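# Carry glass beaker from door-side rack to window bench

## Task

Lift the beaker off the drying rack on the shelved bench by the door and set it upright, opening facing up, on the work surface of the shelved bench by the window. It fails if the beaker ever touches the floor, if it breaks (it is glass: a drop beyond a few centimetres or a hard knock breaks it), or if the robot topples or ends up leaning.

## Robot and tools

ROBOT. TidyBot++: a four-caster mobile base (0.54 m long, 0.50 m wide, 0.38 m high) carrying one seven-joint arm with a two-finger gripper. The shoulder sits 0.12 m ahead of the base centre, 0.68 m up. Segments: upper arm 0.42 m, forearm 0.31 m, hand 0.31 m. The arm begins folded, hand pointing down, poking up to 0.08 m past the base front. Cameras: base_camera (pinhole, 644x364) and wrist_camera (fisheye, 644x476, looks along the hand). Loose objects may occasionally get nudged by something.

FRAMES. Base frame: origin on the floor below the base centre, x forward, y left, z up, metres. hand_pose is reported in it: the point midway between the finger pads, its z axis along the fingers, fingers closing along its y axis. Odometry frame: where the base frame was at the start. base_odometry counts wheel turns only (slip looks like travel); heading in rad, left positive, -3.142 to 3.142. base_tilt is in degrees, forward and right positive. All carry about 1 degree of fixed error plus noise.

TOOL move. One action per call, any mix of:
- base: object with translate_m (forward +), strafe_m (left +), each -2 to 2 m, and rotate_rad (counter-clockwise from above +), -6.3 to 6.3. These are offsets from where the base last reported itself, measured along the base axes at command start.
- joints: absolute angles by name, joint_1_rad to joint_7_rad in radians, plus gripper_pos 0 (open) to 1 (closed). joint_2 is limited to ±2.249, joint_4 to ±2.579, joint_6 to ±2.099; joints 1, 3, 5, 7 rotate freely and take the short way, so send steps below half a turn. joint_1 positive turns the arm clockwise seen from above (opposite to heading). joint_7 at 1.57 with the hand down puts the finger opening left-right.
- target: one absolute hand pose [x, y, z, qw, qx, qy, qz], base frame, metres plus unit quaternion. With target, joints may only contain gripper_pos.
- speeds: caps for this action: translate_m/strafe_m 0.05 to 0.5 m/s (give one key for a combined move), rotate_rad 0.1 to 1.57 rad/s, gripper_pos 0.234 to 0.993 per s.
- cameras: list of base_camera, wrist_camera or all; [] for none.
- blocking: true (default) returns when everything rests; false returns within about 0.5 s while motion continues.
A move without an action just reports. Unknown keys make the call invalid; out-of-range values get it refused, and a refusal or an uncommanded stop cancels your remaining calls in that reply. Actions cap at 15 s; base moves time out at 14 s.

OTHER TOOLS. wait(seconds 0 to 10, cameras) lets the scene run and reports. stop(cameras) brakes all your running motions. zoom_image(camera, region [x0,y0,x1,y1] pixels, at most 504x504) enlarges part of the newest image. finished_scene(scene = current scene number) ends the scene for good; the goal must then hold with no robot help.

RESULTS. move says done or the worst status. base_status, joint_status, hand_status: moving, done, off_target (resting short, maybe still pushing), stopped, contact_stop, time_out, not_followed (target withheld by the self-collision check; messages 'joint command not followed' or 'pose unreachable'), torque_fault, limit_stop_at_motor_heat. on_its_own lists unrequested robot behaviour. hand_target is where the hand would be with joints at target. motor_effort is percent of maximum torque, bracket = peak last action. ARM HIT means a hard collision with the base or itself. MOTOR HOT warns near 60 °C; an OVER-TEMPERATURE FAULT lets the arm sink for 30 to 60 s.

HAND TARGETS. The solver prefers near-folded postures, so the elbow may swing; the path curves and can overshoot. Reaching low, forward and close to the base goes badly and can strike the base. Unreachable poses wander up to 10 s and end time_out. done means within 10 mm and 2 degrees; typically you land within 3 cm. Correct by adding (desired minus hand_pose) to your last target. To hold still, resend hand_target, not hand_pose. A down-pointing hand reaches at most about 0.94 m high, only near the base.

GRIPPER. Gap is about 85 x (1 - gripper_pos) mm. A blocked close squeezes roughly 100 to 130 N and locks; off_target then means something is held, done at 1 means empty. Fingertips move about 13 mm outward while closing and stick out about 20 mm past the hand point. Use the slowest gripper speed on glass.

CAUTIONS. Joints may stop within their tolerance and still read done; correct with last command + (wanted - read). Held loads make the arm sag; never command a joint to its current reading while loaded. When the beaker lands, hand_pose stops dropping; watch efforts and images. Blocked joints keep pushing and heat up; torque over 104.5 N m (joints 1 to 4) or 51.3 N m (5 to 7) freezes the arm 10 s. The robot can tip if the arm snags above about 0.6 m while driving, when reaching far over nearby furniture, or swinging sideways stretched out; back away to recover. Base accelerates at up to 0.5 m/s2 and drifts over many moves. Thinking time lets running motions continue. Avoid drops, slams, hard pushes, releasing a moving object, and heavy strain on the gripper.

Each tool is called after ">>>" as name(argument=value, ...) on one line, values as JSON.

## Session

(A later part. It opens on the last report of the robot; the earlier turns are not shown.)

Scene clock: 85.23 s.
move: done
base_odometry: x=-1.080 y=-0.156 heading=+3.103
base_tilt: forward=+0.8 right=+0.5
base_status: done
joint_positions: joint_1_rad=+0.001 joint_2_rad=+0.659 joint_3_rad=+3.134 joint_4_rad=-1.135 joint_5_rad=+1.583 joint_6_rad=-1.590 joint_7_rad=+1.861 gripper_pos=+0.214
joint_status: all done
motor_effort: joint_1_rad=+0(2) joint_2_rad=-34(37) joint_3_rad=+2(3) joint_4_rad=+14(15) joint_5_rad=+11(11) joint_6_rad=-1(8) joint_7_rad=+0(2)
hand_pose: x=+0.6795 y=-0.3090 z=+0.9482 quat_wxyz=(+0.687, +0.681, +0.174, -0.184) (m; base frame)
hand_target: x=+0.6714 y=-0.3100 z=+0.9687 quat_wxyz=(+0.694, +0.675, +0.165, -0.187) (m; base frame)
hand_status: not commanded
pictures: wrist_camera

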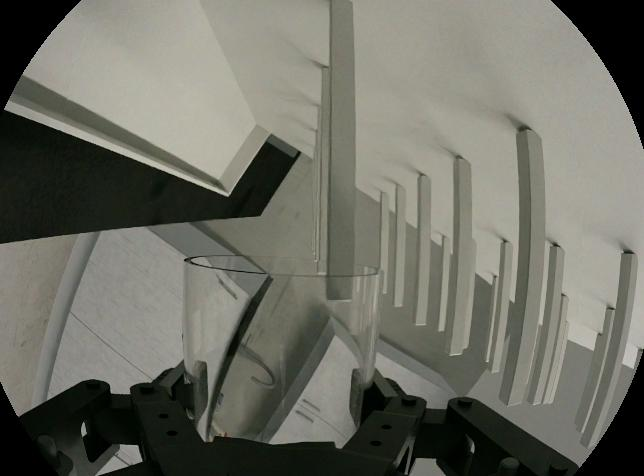

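>>> move(base={"translate_m": -0.035}, speeds={"translate_m": 0.07}, joints={"joint_1_rad":0,"joint_2_rad":0.61,"joint_3_rad":3.1416,"joint_4_rad":-1.126,"joint_5_rad":1.6,"joint_6_rad":-1.6,"joint_7_rad":1.90}, cameras=["wrist_camera"])

Scene clock: 86.97 s.
move: done
base_odometry: x=-1.045 y=-0.157 heading=+3.103
base_tilt: forward=+0.7 right=+0.5
base_status: done
joint_positions: joint_1_rad=+0.001 joint_2_rad=+0.633 joint_3_rad=+3.134 joint_4_rad=-1.135 joint_5_rad=+1.583 joint_6_rad=-1.590 joint_7_rad=+1.871 gripper_pos=+0.214
joint_status: all done
motor_effort: joint_1_rad=-1(2) joint_2_rad=-32(36) joint_3_rad=+2(3) joint_4_rad=+15(16) joint_5_rad=+11(12) joint_6_rad=-1(3) joint_7_rad=+1(1)
hand_pose: x=+0.6724 y=-0.3090 z=+0.9627 quat_wxyz=(+0.688, +0.683, +0.169, -0.179) (m; base frame)
hand_target: x=+0.6626 y=-0.3100 z=+0.9851 quat_wxyz=(+0.695, +0.676, +0.162, -0.184) (m; base frame)
hand_status: not commanded
pictures: wrist_camera

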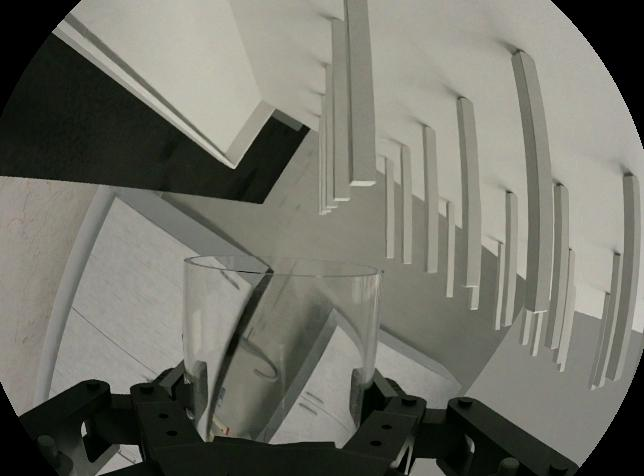

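>>> move(base={"translate_m": -0.5}, speeds={"translate_m": 0.25}, cameras=[])

>>> move(joints={"joint_1_rad":0,"joint_2_rad":0.136,"joint_3_rad":3.1416,"joint_4_rad":-1.927,"joint_5_rad":1.4,"joint_6_rad":-1.57,"joint_7_rad":0.5}, base={"rotate_rad": -3.16}, speeds={"rotate_rad": 0.8})

Scene clock: 93.10 s.
move: done
base_odometry: x=-0.545 y=-0.176 heading=+3.103
base_tilt: forward=+0.7 right=+0.5
base_status: done
joint_positions: joint_1_rad=+0.001 joint_2_rad=+0.630 joint_3_rad=+3.134 joint_4_rad=-1.135 joint_5_rad=+1.583 joint_6_rad=-1.590 joint_7_rad=+1.871 gripper_pos=+0.214
joint_status: not commanded
motor_effort: joint_1_rad=+0(1) joint_2_rad=-33(36) joint_3_rad=+1(3) joint_4_rad=+15(15) joint_5_rad=+11(12) joint_6_rad=-1(2) joint_7_rad=+0(1)
hand_pose: x=+0.6714 y=-0.3090 z=+0.9646 quat_wxyz=(+0.688, +0.683, +0.168, -0.178) (m; base frame)
hand_target: x=+0.6626 y=-0.3100 z=+0.9851 quat_wxyz=(+0.695, +0.676, +0.162, -0.184) (m; base frame)
hand_status: not commanded
pictures: none
No camera images: "cameras" was empty.

Scene clock: 97.90 s.
move: done
base_odometry: x=-0.545 y=-0.176 heading=-0.056
base_tilt: forward=+0.7 right=+0.5
base_status: done
joint_positions: joint_1_rad=+0.003 joint_2_rad=+0.159 joint_3_rad=+3.134 joint_4_rad=-1.914 joint_5_rad=+1.454 joint_6_rad=-1.590 joint_7_rad=+0.537 gripper_pos=+0.214
joint_status: all done
motor_effort: joint_1_rad=+0(5) joint_2_rad=-17(34) joint_3_rad=+1(6) joint_4_rad=+13(15) joint_5_rad=+10(12) joint_6_rad=-4(5) joint_7_rad=+0(1)
hand_pose: x=+0.4395 y=-0.3069 z=+0.9164 quat_wxyz=(+0.655, +0.707, -0.217, +0.153) (m; base frame)
hand_target: x=+0.4281 y=-0.3057 z=+0.9031 quat_wxyz=(+0.632, +0.718, -0.243, +0.159) (m; base frame)
hand_status: not commanded
pictures: base_camera, wrist_camera

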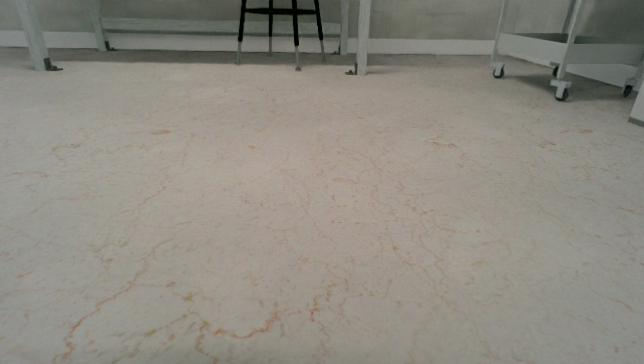

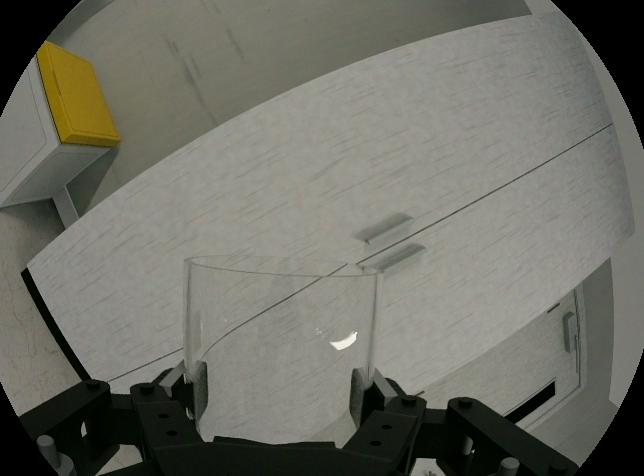

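>>> move(base={"translate_m": 1.2, "strafe_m": 0.8, "rotate_rad": -0.07}, joints={"joint_1_rad":0,"joint_2_rad":0.075,"joint_3_rad":3.1416,"joint_4_rad":-1.229,"joint_5_rad":1.11,"joint_6_rad":-1.57,"joint_7_rad":0.24})

Scene clock: 103.90 s.
move: done
base_odometry: x=+0.698 y=+0.555 heading=-0.127
base_tilt: forward=+0.7 right=+0.5
base_status: done
joint_positions: joint_1_rad=+0.005 joint_2_rad=+0.094 joint_3_rad=+3.138 joint_4_rad=-1.256 joint_5_rad=+1.162 joint_6_rad=-1.590 joint_7_rad=+0.277 gripper_pos=+0.214
joint_status: all done
motor_effort: joint_1_rad=-1(3) joint_2_rad=-17(20) joint_3_rad=+0(2) joint_4_rad=+15(15) joint_5_rad=+10(12) joint_6_rad=+3(4) joint_7_rad=-1(2)
hand_pose: x=+0.4862 y=-0.2851 z=+1.0471 quat_wxyz=(+0.385, +0.624, -0.554, +0.395) (m; base frame)
hand_target: x=+0.4906 y=-0.2777 z=+1.0505 quat_wxyz=(+0.341, +0.619, -0.575, +0.412) (m; base frame)
hand_status: not commanded
pictures: base_camera, wrist_camera

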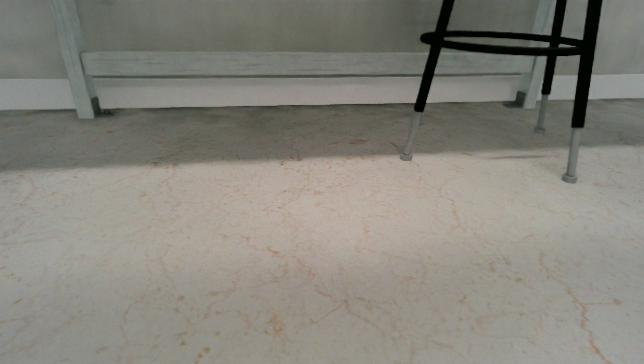

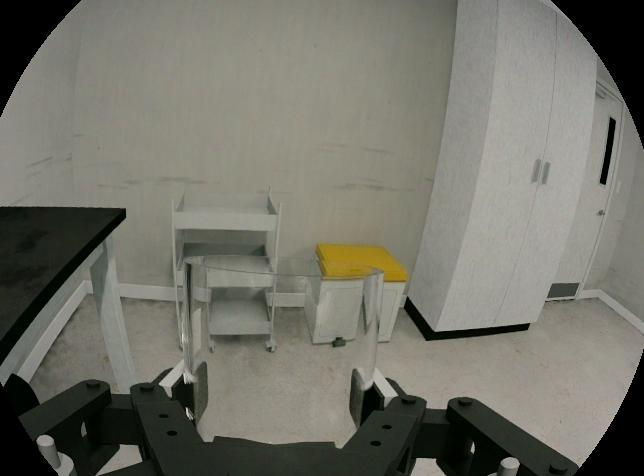

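>>> move(base={"translate_m": 0.28, "rotate_rad": 0.065}, speeds={"translate_m": 0.3}, joints={"joint_1_rad":0,"joint_2_rad":0.075,"joint_3_rad":3.1416,"joint_4_rad":-1.229,"joint_5_rad":1.33,"joint_6_rad":-1.57,"joint_7_rad":0.24})

Scene clock: 111.87 s.
move: done
base_odometry: x=+0.976 y=+0.520 heading=-0.061
base_tilt: forward=+0.7 right=+0.5
base_status: done
joint_positions: joint_1_rad=+0.001 joint_2_rad=+0.083 joint_3_rad=+3.138 joint_4_rad=-1.247 joint_5_rad=+1.320 joint_6_rad=-1.590 joint_7_rad=+0.277 gripper_pos=+0.214
joint_status: all done
motor_effort: joint_1_rad=+0(2) joint_2_rad=-17(20) joint_3_rad=+0(1) joint_4_rad=+15(17) joint_5_rad=+11(12) joint_6_rad=+3(5) joint_7_rad=+0(1)
hand_pose: x=+0.4729 y=-0.2996 z=+1.0992 quat_wxyz=(+0.432, +0.579, -0.536, +0.437) (m; base frame)
hand_target: x=+0.4737 y=-0.3012 z=+1.1124 quat_wxyz=(+0.416, +0.563, -0.546, +0.460) (m; base frame)
hand_status: not commanded
pictures: base_camera, wrist_camera

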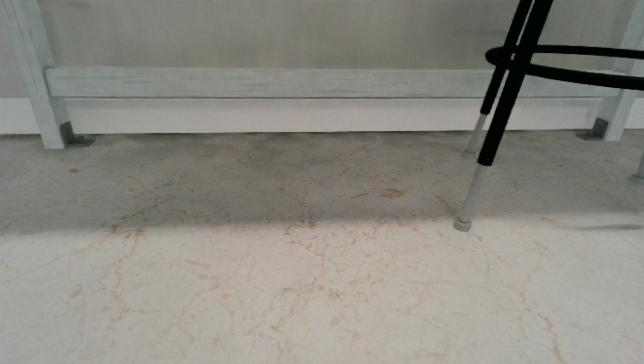

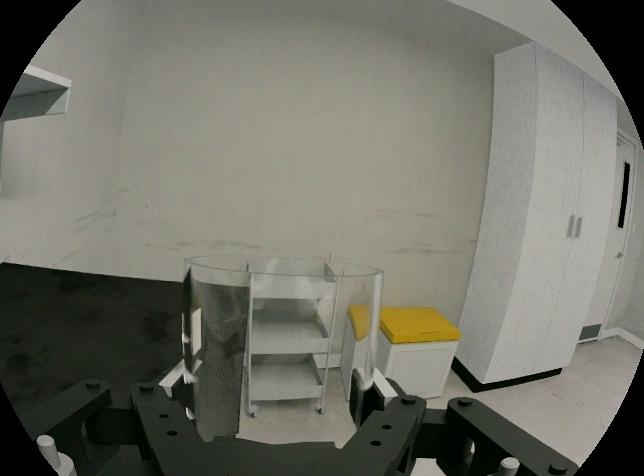

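>>> move(base={"translate_m": 0.22}, speeds={"translate_m": 0.2})

Scene clock: 115.37 s.
move: done
base_odometry: x=+1.195 y=+0.506 heading=-0.061
base_tilt: forward=+0.7 right=+0.5
base_status: done
joint_positions: joint_1_rad=+0.001 joint_2_rad=+0.081 joint_3_rad=+3.138 joint_4_rad=-1.247 joint_5_rad=+1.320 joint_6_rad=-1.590 joint_7_rad=+0.277 gripper_pos=+0.214
joint_status: not commanded
motor_effort: joint_1_rad=+0(2) joint_2_rad=-17(19) joint_3_rad=+0(1) joint_4_rad=+15(15) joint_5_rad=+11(12) joint_6_rad=+3(4) joint_7_rad=+0(1)
hand_pose: x=+0.4719 y=-0.2996 z=+1.1000 quat_wxyz=(+0.431, +0.579, -0.536, +0.437) (m; base frame)
hand_target: x=+0.4737 y=-0.3012 z=+1.1124 quat_wxyz=(+0.416, +0.563, -0.546, +0.460) (m; base frame)
hand_status: not commanded
pictures: base_camera, wrist_camera

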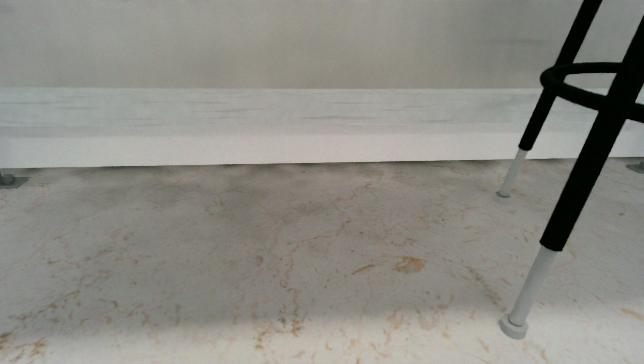

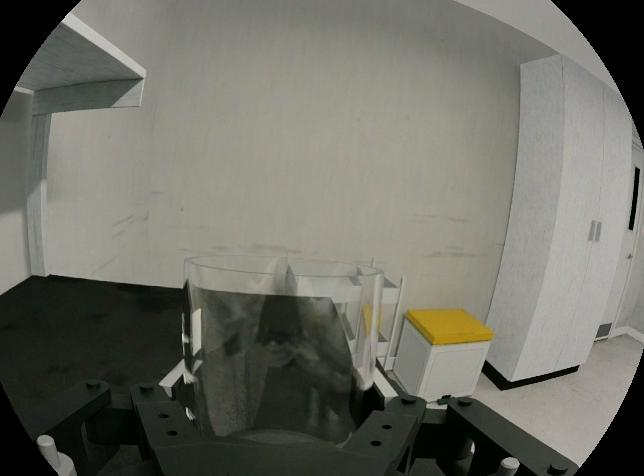

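>>> move(base={"translate_m": 0.03}, speeds={"translate_m": 0.1}, joints={"joint_1_rad":0,"joint_2_rad":0.075,"joint_3_rad":3.1416,"joint_4_rad":-1.48,"joint_5_rad":1.33,"joint_6_rad":-1.57,"joint_7_rad":-0.04})

Scene clock: 119.60 s.
move: done
base_odometry: x=+1.225 y=+0.504 heading=-0.061
base_tilt: forward=+0.8 right=+0.5
base_status: done
joint_positions: joint_1_rad=+0.001 joint_2_rad=+0.080 joint_3_rad=+3.138 joint_4_rad=-1.469 joint_5_rad=+1.320 joint_6_rad=-1.590 joint_7_rad=-0.001 gripper_pos=+0.214
joint_status: all done
motor_effort: joint_1_rad=-1(2) joint_2_rad=-17(19) joint_3_rad=+1(1) joint_4_rad=+15(16) joint_5_rad=+11(12) joint_6_rad=+1(5) joint_7_rad=+0(1)
hand_pose: x=+0.4637 y=-0.2996 z=+1.0303 quat_wxyz=(+0.432, +0.550, -0.567, +0.435) (m; base frame)
hand_target: x=+0.4663 y=-0.3012 z=+1.0318 quat_wxyz=(+0.423, +0.542, -0.571, +0.449) (m; base frame)
hand_status: not commanded
pictures: base_camera, wrist_camera

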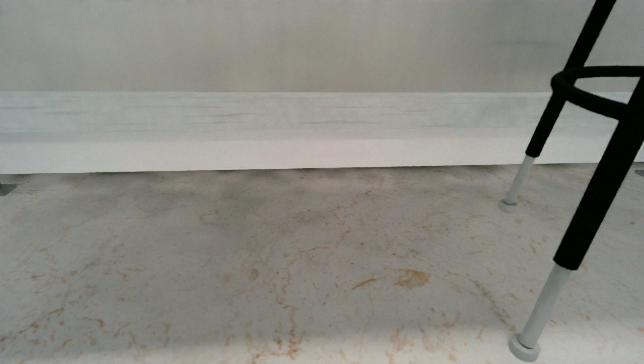

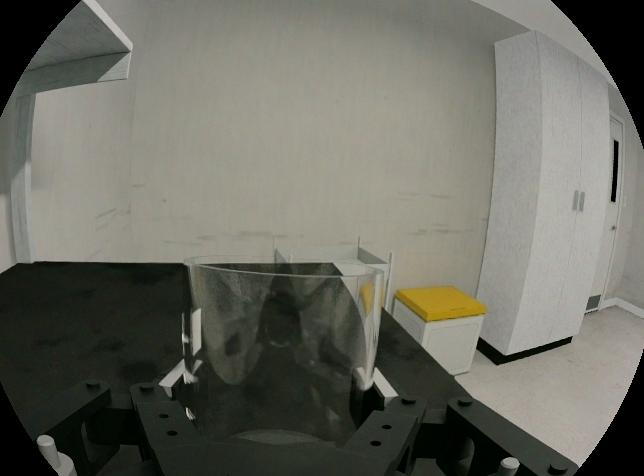

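>>> move(joints={"joint_1_rad":0,"joint_2_rad":0.075,"joint_3_rad":3.1416,"joint_4_rad":-1.68,"joint_5_rad":1.33,"joint_6_rad":-1.57,"joint_7_rad":-0.22}, cameras=["wrist_camera"])

Scene clock: 122.03 s.
move: done
base_odometry: x=+1.225 y=+0.504 heading=-0.061
base_tilt: forward=+0.7 right=+0.5
base_status: not commanded
joint_positions: joint_1_rad=+0.001 joint_2_rad=+0.080 joint_3_rad=+3.138 joint_4_rad=-1.668 joint_5_rad=+1.320 joint_6_rad=-1.590 joint_7_rad=-0.180 gripper_pos=+0.214
joint_status: all done
motor_effort: joint_1_rad=+0(2) joint_2_rad=-16(17) joint_3_rad=+0(1) joint_4_rad=+14(16) joint_5_rad=+10(12) joint_6_rad=-1(1) joint_7_rad=+0(1)
hand_pose: x=+0.4435 y=-0.2996 z=+0.9702 quat_wxyz=(+0.451, +0.542, -0.572, +0.420) (m; base frame)
hand_target: x=+0.4461 y=-0.3012 z=+0.9704 quat_wxyz=(+0.440, +0.534, -0.576, +0.434) (m; base frame)
hand_status: not commanded
pictures: wrist_camera

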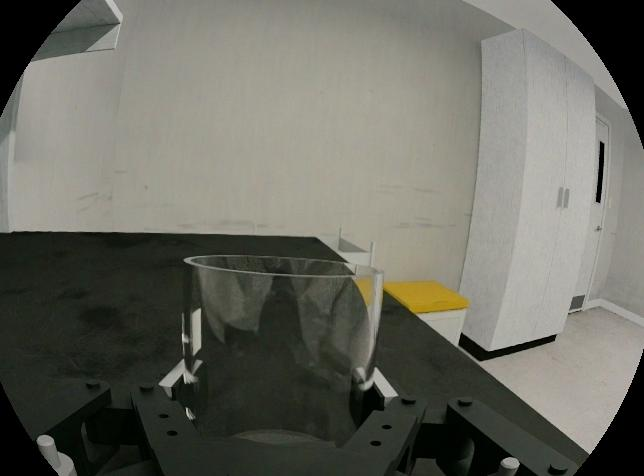

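>>> move(joints={"joint_1_rad":0,"joint_2_rad":0.075,"joint_3_rad":3.1416,"joint_4_rad":-1.74,"joint_5_rad":1.33,"joint_6_rad":-1.57,"joint_7_rad":-0.28}, cameras=["wrist_camera"])

>>> move(joints={"joint_1_rad":0,"joint_2_rad":0.075,"joint_3_rad":3.1416,"joint_4_rad":-1.775,"joint_5_rad":1.33,"joint_6_rad":-1.57,"joint_7_rad":-0.31}, cameras=["wrist_camera"])

Scene clock: 123.97 s.
move: done
base_odometry: x=+1.225 y=+0.504 heading=-0.061
base_tilt: forward=+0.7 right=+0.5
base_status: not commanded
joint_positions: joint_1_rad=+0.001 joint_2_rad=+0.080 joint_3_rad=+3.138 joint_4_rad=-1.721 joint_5_rad=+1.328 joint_6_rad=-1.590 joint_7_rad=-0.244 gripper_pos=+0.214
joint_status: all done
motor_effort: joint_1_rad=+0(1) joint_2_rad=-15(17) joint_3_rad=+0(1) joint_4_rad=+13(14) joint_5_rad=+8(12) joint_6_rad=-1(2) joint_7_rad=+0(1)
hand_pose: x=+0.4365 y=-0.3002 z=+0.9576 quat_wxyz=(+0.454, +0.533, -0.575, +0.423) (m; base frame)
hand_target: x=+0.4378 y=-0.3012 z=+0.9530 quat_wxyz=(+0.445, +0.530, -0.579, +0.432) (m; base frame)
hand_status: not commanded
pictures: wrist_camera

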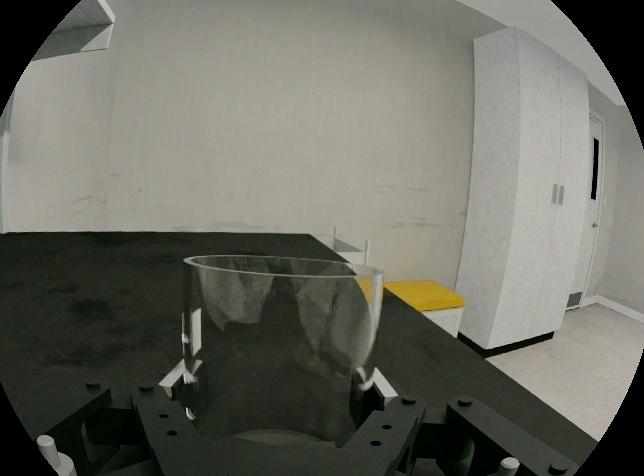

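Scene clock: 124.63 s.
move: done
base_odometry: x=+1.225 y=+0.504 heading=-0.061
base_tilt: forward=+0.7 right=+0.5
base_status: not commanded
joint_positions: joint_1_rad=+0.001 joint_2_rad=+0.075 joint_3_rad=+3.138 joint_4_rad=-1.742 joint_5_rad=+1.340 joint_6_rad=-1.590 joint_7_rad=-0.275 gripper_pos=+0.214
joint_status: all done
motor_effort: joint_1_rad=+0(2) joint_2_rad=-12(15) joint_3_rad=+0(1) joint_4_rad=+10(13) joint_5_rad=+3(8) joint_6_rad=-1(1) joint_7_rad=+0(1)
hand_pose: x=+0.4331 y=-0.3011 z=+0.9570 quat_wxyz=(+0.454, +0.526, -0.576, +0.430) (m; base frame)
hand_target: x=+0.4324 y=-0.3012 z=+0.9430 quat_wxyz=(+0.448, +0.529, -0.579, +0.429) (m; base frame)
hand_status: not commanded
pictures: wrist_camera

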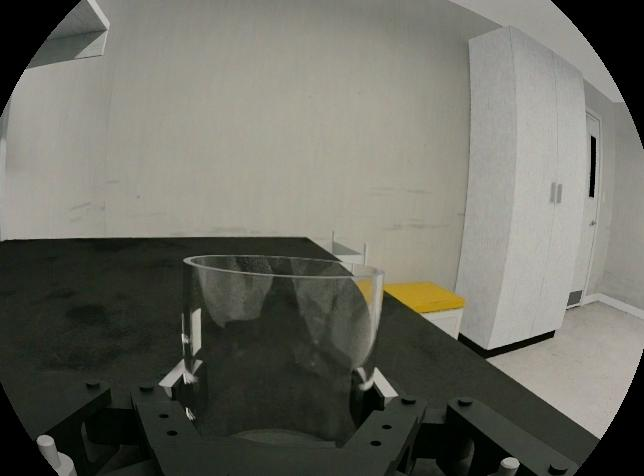

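>>> move(joints={"joint_1_rad":0,"joint_2_rad":0.075,"joint_3_rad":3.1416,"joint_4_rad":-1.70,"joint_5_rad":1.49,"joint_6_rad":-1.57,"joint_7_rad":-0.24}, cameras=[])

>>> move(base={"translate_m": 0.03}, speeds={"translate_m": 0.1}, joints={"joint_1_rad":0,"joint_2_rad":0.075,"joint_3_rad":3.1416,"joint_4_rad":-1.80,"joint_5_rad":1.49,"joint_6_rad":-1.57,"joint_7_rad":-0.34}, cameras=["wrist_camera"])

Scene clock: 128.50 s.
move: done
base_odometry: x=+1.225 y=+0.504 heading=-0.061
base_tilt: forward=+0.7 right=+0.5
base_status: not commanded
joint_positions: joint_1_rad=+0.001 joint_2_rad=+0.077 joint_3_rad=+3.138 joint_4_rad=-1.718 joint_5_rad=+1.429 joint_6_rad=-1.590 joint_7_rad=-0.259 gripper_pos=+0.214
joint_status: all done
motor_effort: joint_1_rad=+0(1) joint_2_rad=-16(17) joint_3_rad=+0(1) joint_4_rad=+14(15) joint_5_rad=+11(12) joint_6_rad=-1(2) joint_7_rad=+0(1)
hand_pose: x=+0.4430 y=-0.3062 z=+0.9893 quat_wxyz=(+0.469, +0.511, -0.553, +0.461) (m; base frame)
hand_target: x=+0.4534 y=-0.3093 z=+1.0126 quat_wxyz=(+0.475, +0.506, -0.532, +0.484) (m; base frame)
hand_status: not commanded
pictures: none
No camera images: "cameras" was empty.

Scene clock: 129.43 s.
move: done
base_odometry: x=+1.255 y=+0.502 heading=-0.061
base_tilt: forward=+0.7 right=+0.5
base_status: done
joint_positions: joint_1_rad=+0.001 joint_2_rad=+0.081 joint_3_rad=+3.138 joint_4_rad=-1.792 joint_5_rad=+1.434 joint_6_rad=-1.590 joint_7_rad=-0.309 gripper_pos=+0.214
joint_status: all done
motor_effort: joint_1_rad=+0(2) joint_2_rad=-16(18) joint_3_rad=+0(1) joint_4_rad=+14(16) joint_5_rad=+11(12) joint_6_rad=-2(3) joint_7_rad=+0(1)
hand_pose: x=+0.4357 y=-0.3065 z=+0.9685 quat_wxyz=(+0.481, +0.515, -0.545, +0.455) (m; base frame)
hand_target: x=+0.4430 y=-0.3093 z=+0.9828 quat_wxyz=(+0.478, +0.504, -0.534, +0.483) (m; base frame)
hand_status: not commanded
pictures: wrist_camera

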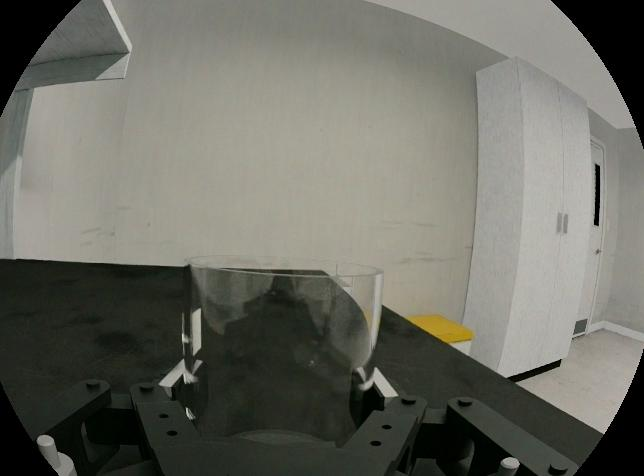

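>>> move(joints={"joint_1_rad":0,"joint_2_rad":0.075,"joint_3_rad":3.1416,"joint_4_rad":-1.845,"joint_5_rad":1.49,"joint_6_rad":-1.57,"joint_7_rad":-0.37}, cameras=[])

>>> move(joints={"joint_1_rad":0,"joint_2_rad":0.075,"joint_3_rad":3.1416,"joint_4_rad":-1.875,"joint_5_rad":1.49,"joint_6_rad":-1.57,"joint_7_rad":-0.40}, cameras=["wrist_camera"])

Scene clock: 131.57 s.
move: done
base_odometry: x=+1.255 y=+0.502 heading=-0.061
base_tilt: forward=+0.7 right=+0.5
base_status: not commanded
joint_positions: joint_1_rad=+0.001 joint_2_rad=+0.081 joint_3_rad=+3.138 joint_4_rad=-1.838 joint_5_rad=+1.436 joint_6_rad=-1.590 joint_7_rad=-0.335 gripper_pos=+0.214
joint_status: all done
motor_effort: joint_1_rad=+0(1) joint_2_rad=-15(16) joint_3_rad=+1(1) joint_4_rad=+14(14) joint_5_rad=+11(12) joint_6_rad=-2(3) joint_7_rad=+0(1)
hand_pose: x=+0.4295 y=-0.3065 z=+0.9561 quat_wxyz=(+0.487, +0.518, -0.541, +0.450) (m; base frame)
hand_target: x=+0.4374 y=-0.3093 z=+0.9698 quat_wxyz=(+0.482, +0.506, -0.531, +0.479) (m; base frame)
hand_status: not commanded
pictures: none
No camera images: "cameras" was empty.

Scene clock: 132.20 s.
move: done
base_odometry: x=+1.255 y=+0.502 heading=-0.061
base_tilt: forward=+0.7 right=+0.5
base_status: not commanded
joint_positions: joint_1_rad=+0.001 joint_2_rad=+0.081 joint_3_rad=+3.138 joint_4_rad=-1.859 joint_5_rad=+1.451 joint_6_rad=-1.590 joint_7_rad=-0.366 gripper_pos=+0.214
joint_status: all done
motor_effort: joint_1_rad=+0(2) joint_2_rad=-15(16) joint_3_rad=-1(1) joint_4_rad=+13(13) joint_5_rad=+9(11) joint_6_rad=-2(3) joint_7_rad=+0(1)
hand_pose: x=+0.4281 y=-0.3072 z=+0.9550 quat_wxyz=(+0.488, +0.512, -0.539, +0.457) (m; base frame)
hand_target: x=+0.4333 y=-0.3093 z=+0.9613 quat_wxyz=(+0.483, +0.506, -0.531, +0.479) (m; base frame)
hand_status: not commanded
pictures: wrist_camera

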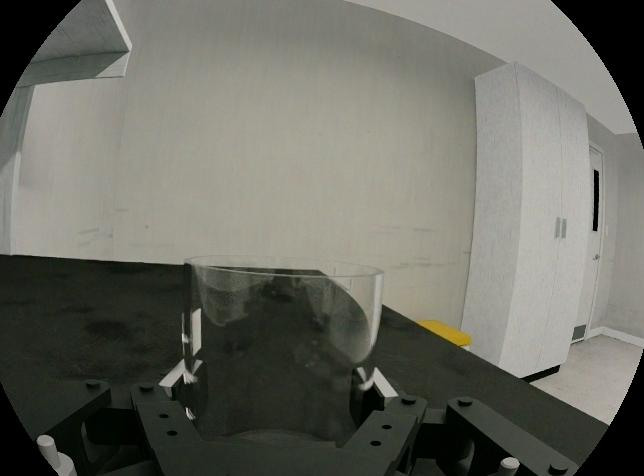

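>>> move(joints={"gripper_pos":0.17}, speeds={"gripper_pos":0.234}, cameras=["wrist_camera"])

>>> move(joints={"gripper_pos":0}, speeds={"gripper_pos":0.234}, cameras=["wrist_camera"])

Scene clock: 133.47 s.
move: done
base_odometry: x=+1.255 y=+0.502 heading=-0.061
base_tilt: forward=+0.7 right=+0.5
base_status: not commanded
joint_positions: joint_1_rad=+0.001 joint_2_rad=+0.081 joint_3_rad=+3.138 joint_4_rad=-1.860 joint_5_rad=+1.451 joint_6_rad=-1.590 joint_7_rad=-0.366 gripper_pos=+0.172
joint_status: all done
motor_effort: joint_1_rad=+0(1) joint_2_rad=-15(15) joint_3_rad=-1(1) joint_4_rad=+13(13) joint_5_rad=+10(11) joint_6_rad=-3(3) joint_7_rad=-1(1)
hand_pose: x=+0.4279 y=-0.3072 z=+0.9546 quat_wxyz=(+0.489, +0.512, -0.538, +0.457) (m; base frame)
hand_target: x=+0.4333 y=-0.3093 z=+0.9613 quat_wxyz=(+0.483, +0.506, -0.531, +0.479) (m; base frame)
hand_status: not commanded
pictures: wrist_camera

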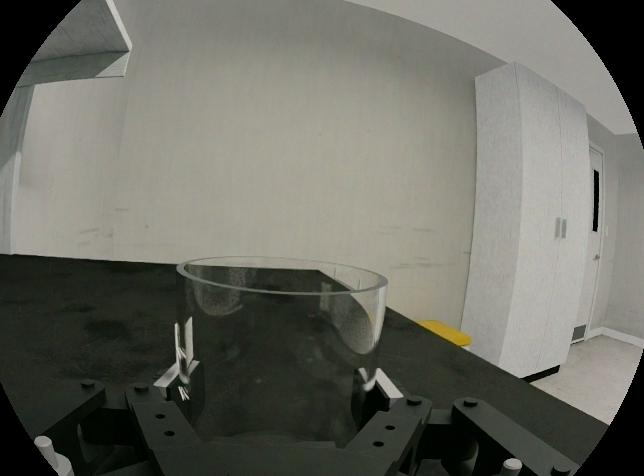

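Scene clock: 134.50 s.
move: done
base_odometry: x=+1.255 y=+0.502 heading=-0.061
base_tilt: forward=+0.7 right=+0.5
base_status: not commanded
joint_positions: joint_1_rad=+0.001 joint_2_rad=+0.081 joint_3_rad=+3.138 joint_4_rad=-1.860 joint_5_rad=+1.451 joint_6_rad=-1.590 joint_7_rad=-0.366 gripper_pos=+0.000
joint_status: all done
motor_effort: joint_1_rad=+0(1) joint_2_rad=-15(15) joint_3_rad=+0(1) joint_4_rad=+13(13) joint_5_rad=+10(10) joint_6_rad=-3(3) joint_7_rad=+0(1)
hand_pose: x=+0.4279 y=-0.3072 z=+0.9546 quat_wxyz=(+0.489, +0.512, -0.538, +0.457) (m; base frame)
hand_target: x=+0.4333 y=-0.3093 z=+0.9613 quat_wxyz=(+0.483, +0.506, -0.531, +0.479) (m; base frame)
hand_status: not commanded
pictures: wrist_camera

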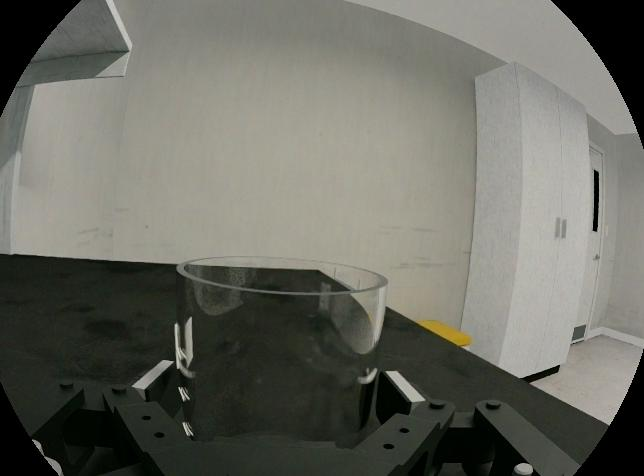

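Standing. Retreat.

>>> move(base={"strafe_m": 0.04}, speeds={"strafe_m": 0.05}, cameras=["wrist_camera"])

>>> move(base={"strafe_m": 0.12}, speeds={"strafe_m": 0.15}, cameras=["wrist_camera"])

Scene clock: 136.33 s.
move: done
base_odometry: x=+1.258 y=+0.542 heading=-0.061
base_tilt: forward=+0.7 right=+0.5
base_status: done
joint_positions: joint_1_rad=+0.001 joint_2_rad=+0.061 joint_3_rad=+3.138 joint_4_rad=-1.860 joint_5_rad=+1.451 joint_6_rad=-1.590 joint_7_rad=-0.366 gripper_pos=+0.000
joint_status: not commanded
motor_effort: joint_1_rad=+0(2) joint_2_rad=-12(15) joint_3_rad=+0(1) joint_4_rad=+13(13) joint_5_rad=+10(11) joint_6_rad=-2(3) joint_7_rad=+0(1)
hand_pose: x=+0.4225 y=-0.3072 z=+0.9606 quat_wxyz=(+0.483, +0.508, -0.543, +0.462) (m; base frame)
hand_target: x=+0.4333 y=-0.3093 z=+0.9613 quat_wxyz=(+0.483, +0.506, -0.531, +0.479) (m; base frame)
hand_status: not commanded
pictures: wrist_camera

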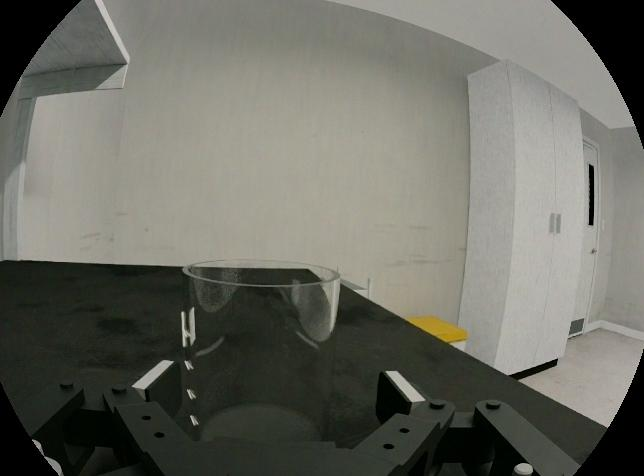

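Scene clock: 137.70 s.
move: done
base_odometry: x=+1.265 y=+0.662 heading=-0.061
base_tilt: forward=+0.7 right=+0.5
base_status: done
joint_positions: joint_1_rad=+0.003 joint_2_rad=-0.021 joint_3_rad=+3.138 joint_4_rad=-1.860 joint_5_rad=+1.451 joint_6_rad=-1.590 joint_7_rad=-0.366 gripper_pos=+0.000
joint_status: not commanded
motor_effort: joint_1_rad=-1(2) joint_2_rad=+3(12) joint_3_rad=-1(2) joint_4_rad=+14(14) joint_5_rad=+10(10) joint_6_rad=-1(3) joint_7_rad=+0(1)
hand_pose: x=+0.3979 y=-0.3078 z=+0.9846 quat_wxyz=(+0.461, +0.488, -0.563, +0.482) (m; base frame)
hand_target: x=+0.4333 y=-0.3093 z=+0.9613 quat_wxyz=(+0.483, +0.506, -0.531, +0.479) (m; base frame)
hand_status: not commanded
pictures: wrist_camera

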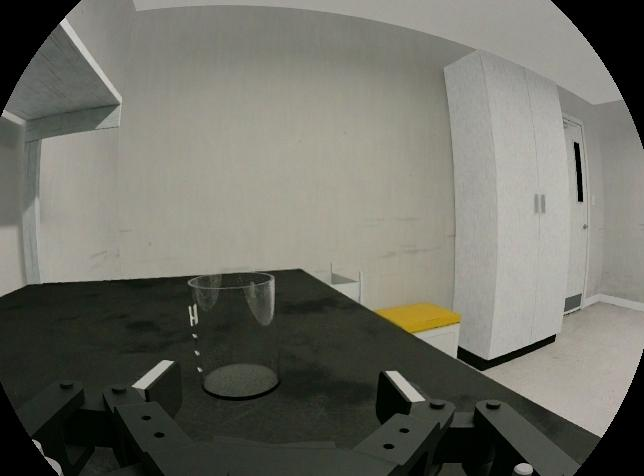

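>>> move(joints={"joint_2_rad":0.0,"joint_4_rad":-1.65}, cameras=["wrist_camera"])

>>> finished_scene(scene=2)

Scene clock: 139.60 s.
move: done
base_odometry: x=+1.265 y=+0.662 heading=-0.061
base_tilt: forward=+0.7 right=+0.5
base_status: not commanded
joint_positions: joint_1_rad=+0.003 joint_2_rad=-0.024 joint_3_rad=+3.138 joint_4_rad=-1.672 joint_5_rad=+1.451 joint_6_rad=-1.590 joint_7_rad=-0.366 gripper_pos=+0.000
joint_status: all done
motor_effort: joint_1_rad=-1(1) joint_2_rad=-6(6) joint_3_rad=-1(2) joint_4_rad=+14(15) joint_5_rad=+11(11) joint_6_rad=+0(2) joint_7_rad=+0(1)
hand_pose: x=+0.4136 y=-0.3077 z=+1.0414 quat_wxyz=(+0.405, +0.439, -0.605, +0.526) (m; base frame)
hand_target: x=+0.4306 y=-0.3093 z=+1.0523 quat_wxyz=(+0.398, +0.428, -0.597, +0.549) (m; base frame)
hand_status: not commanded
pictures: wrist_camera

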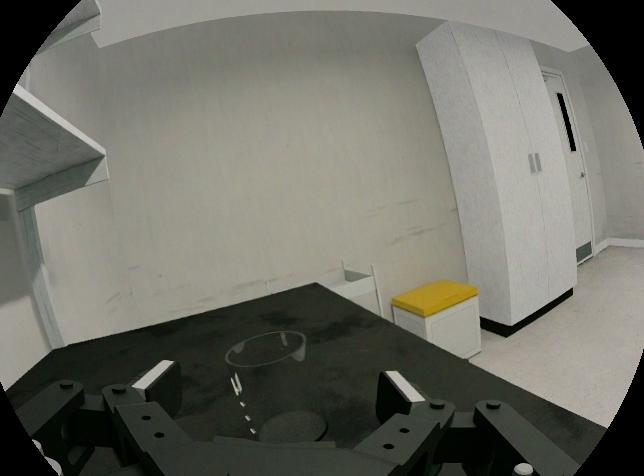

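The scene is finished: the task was done.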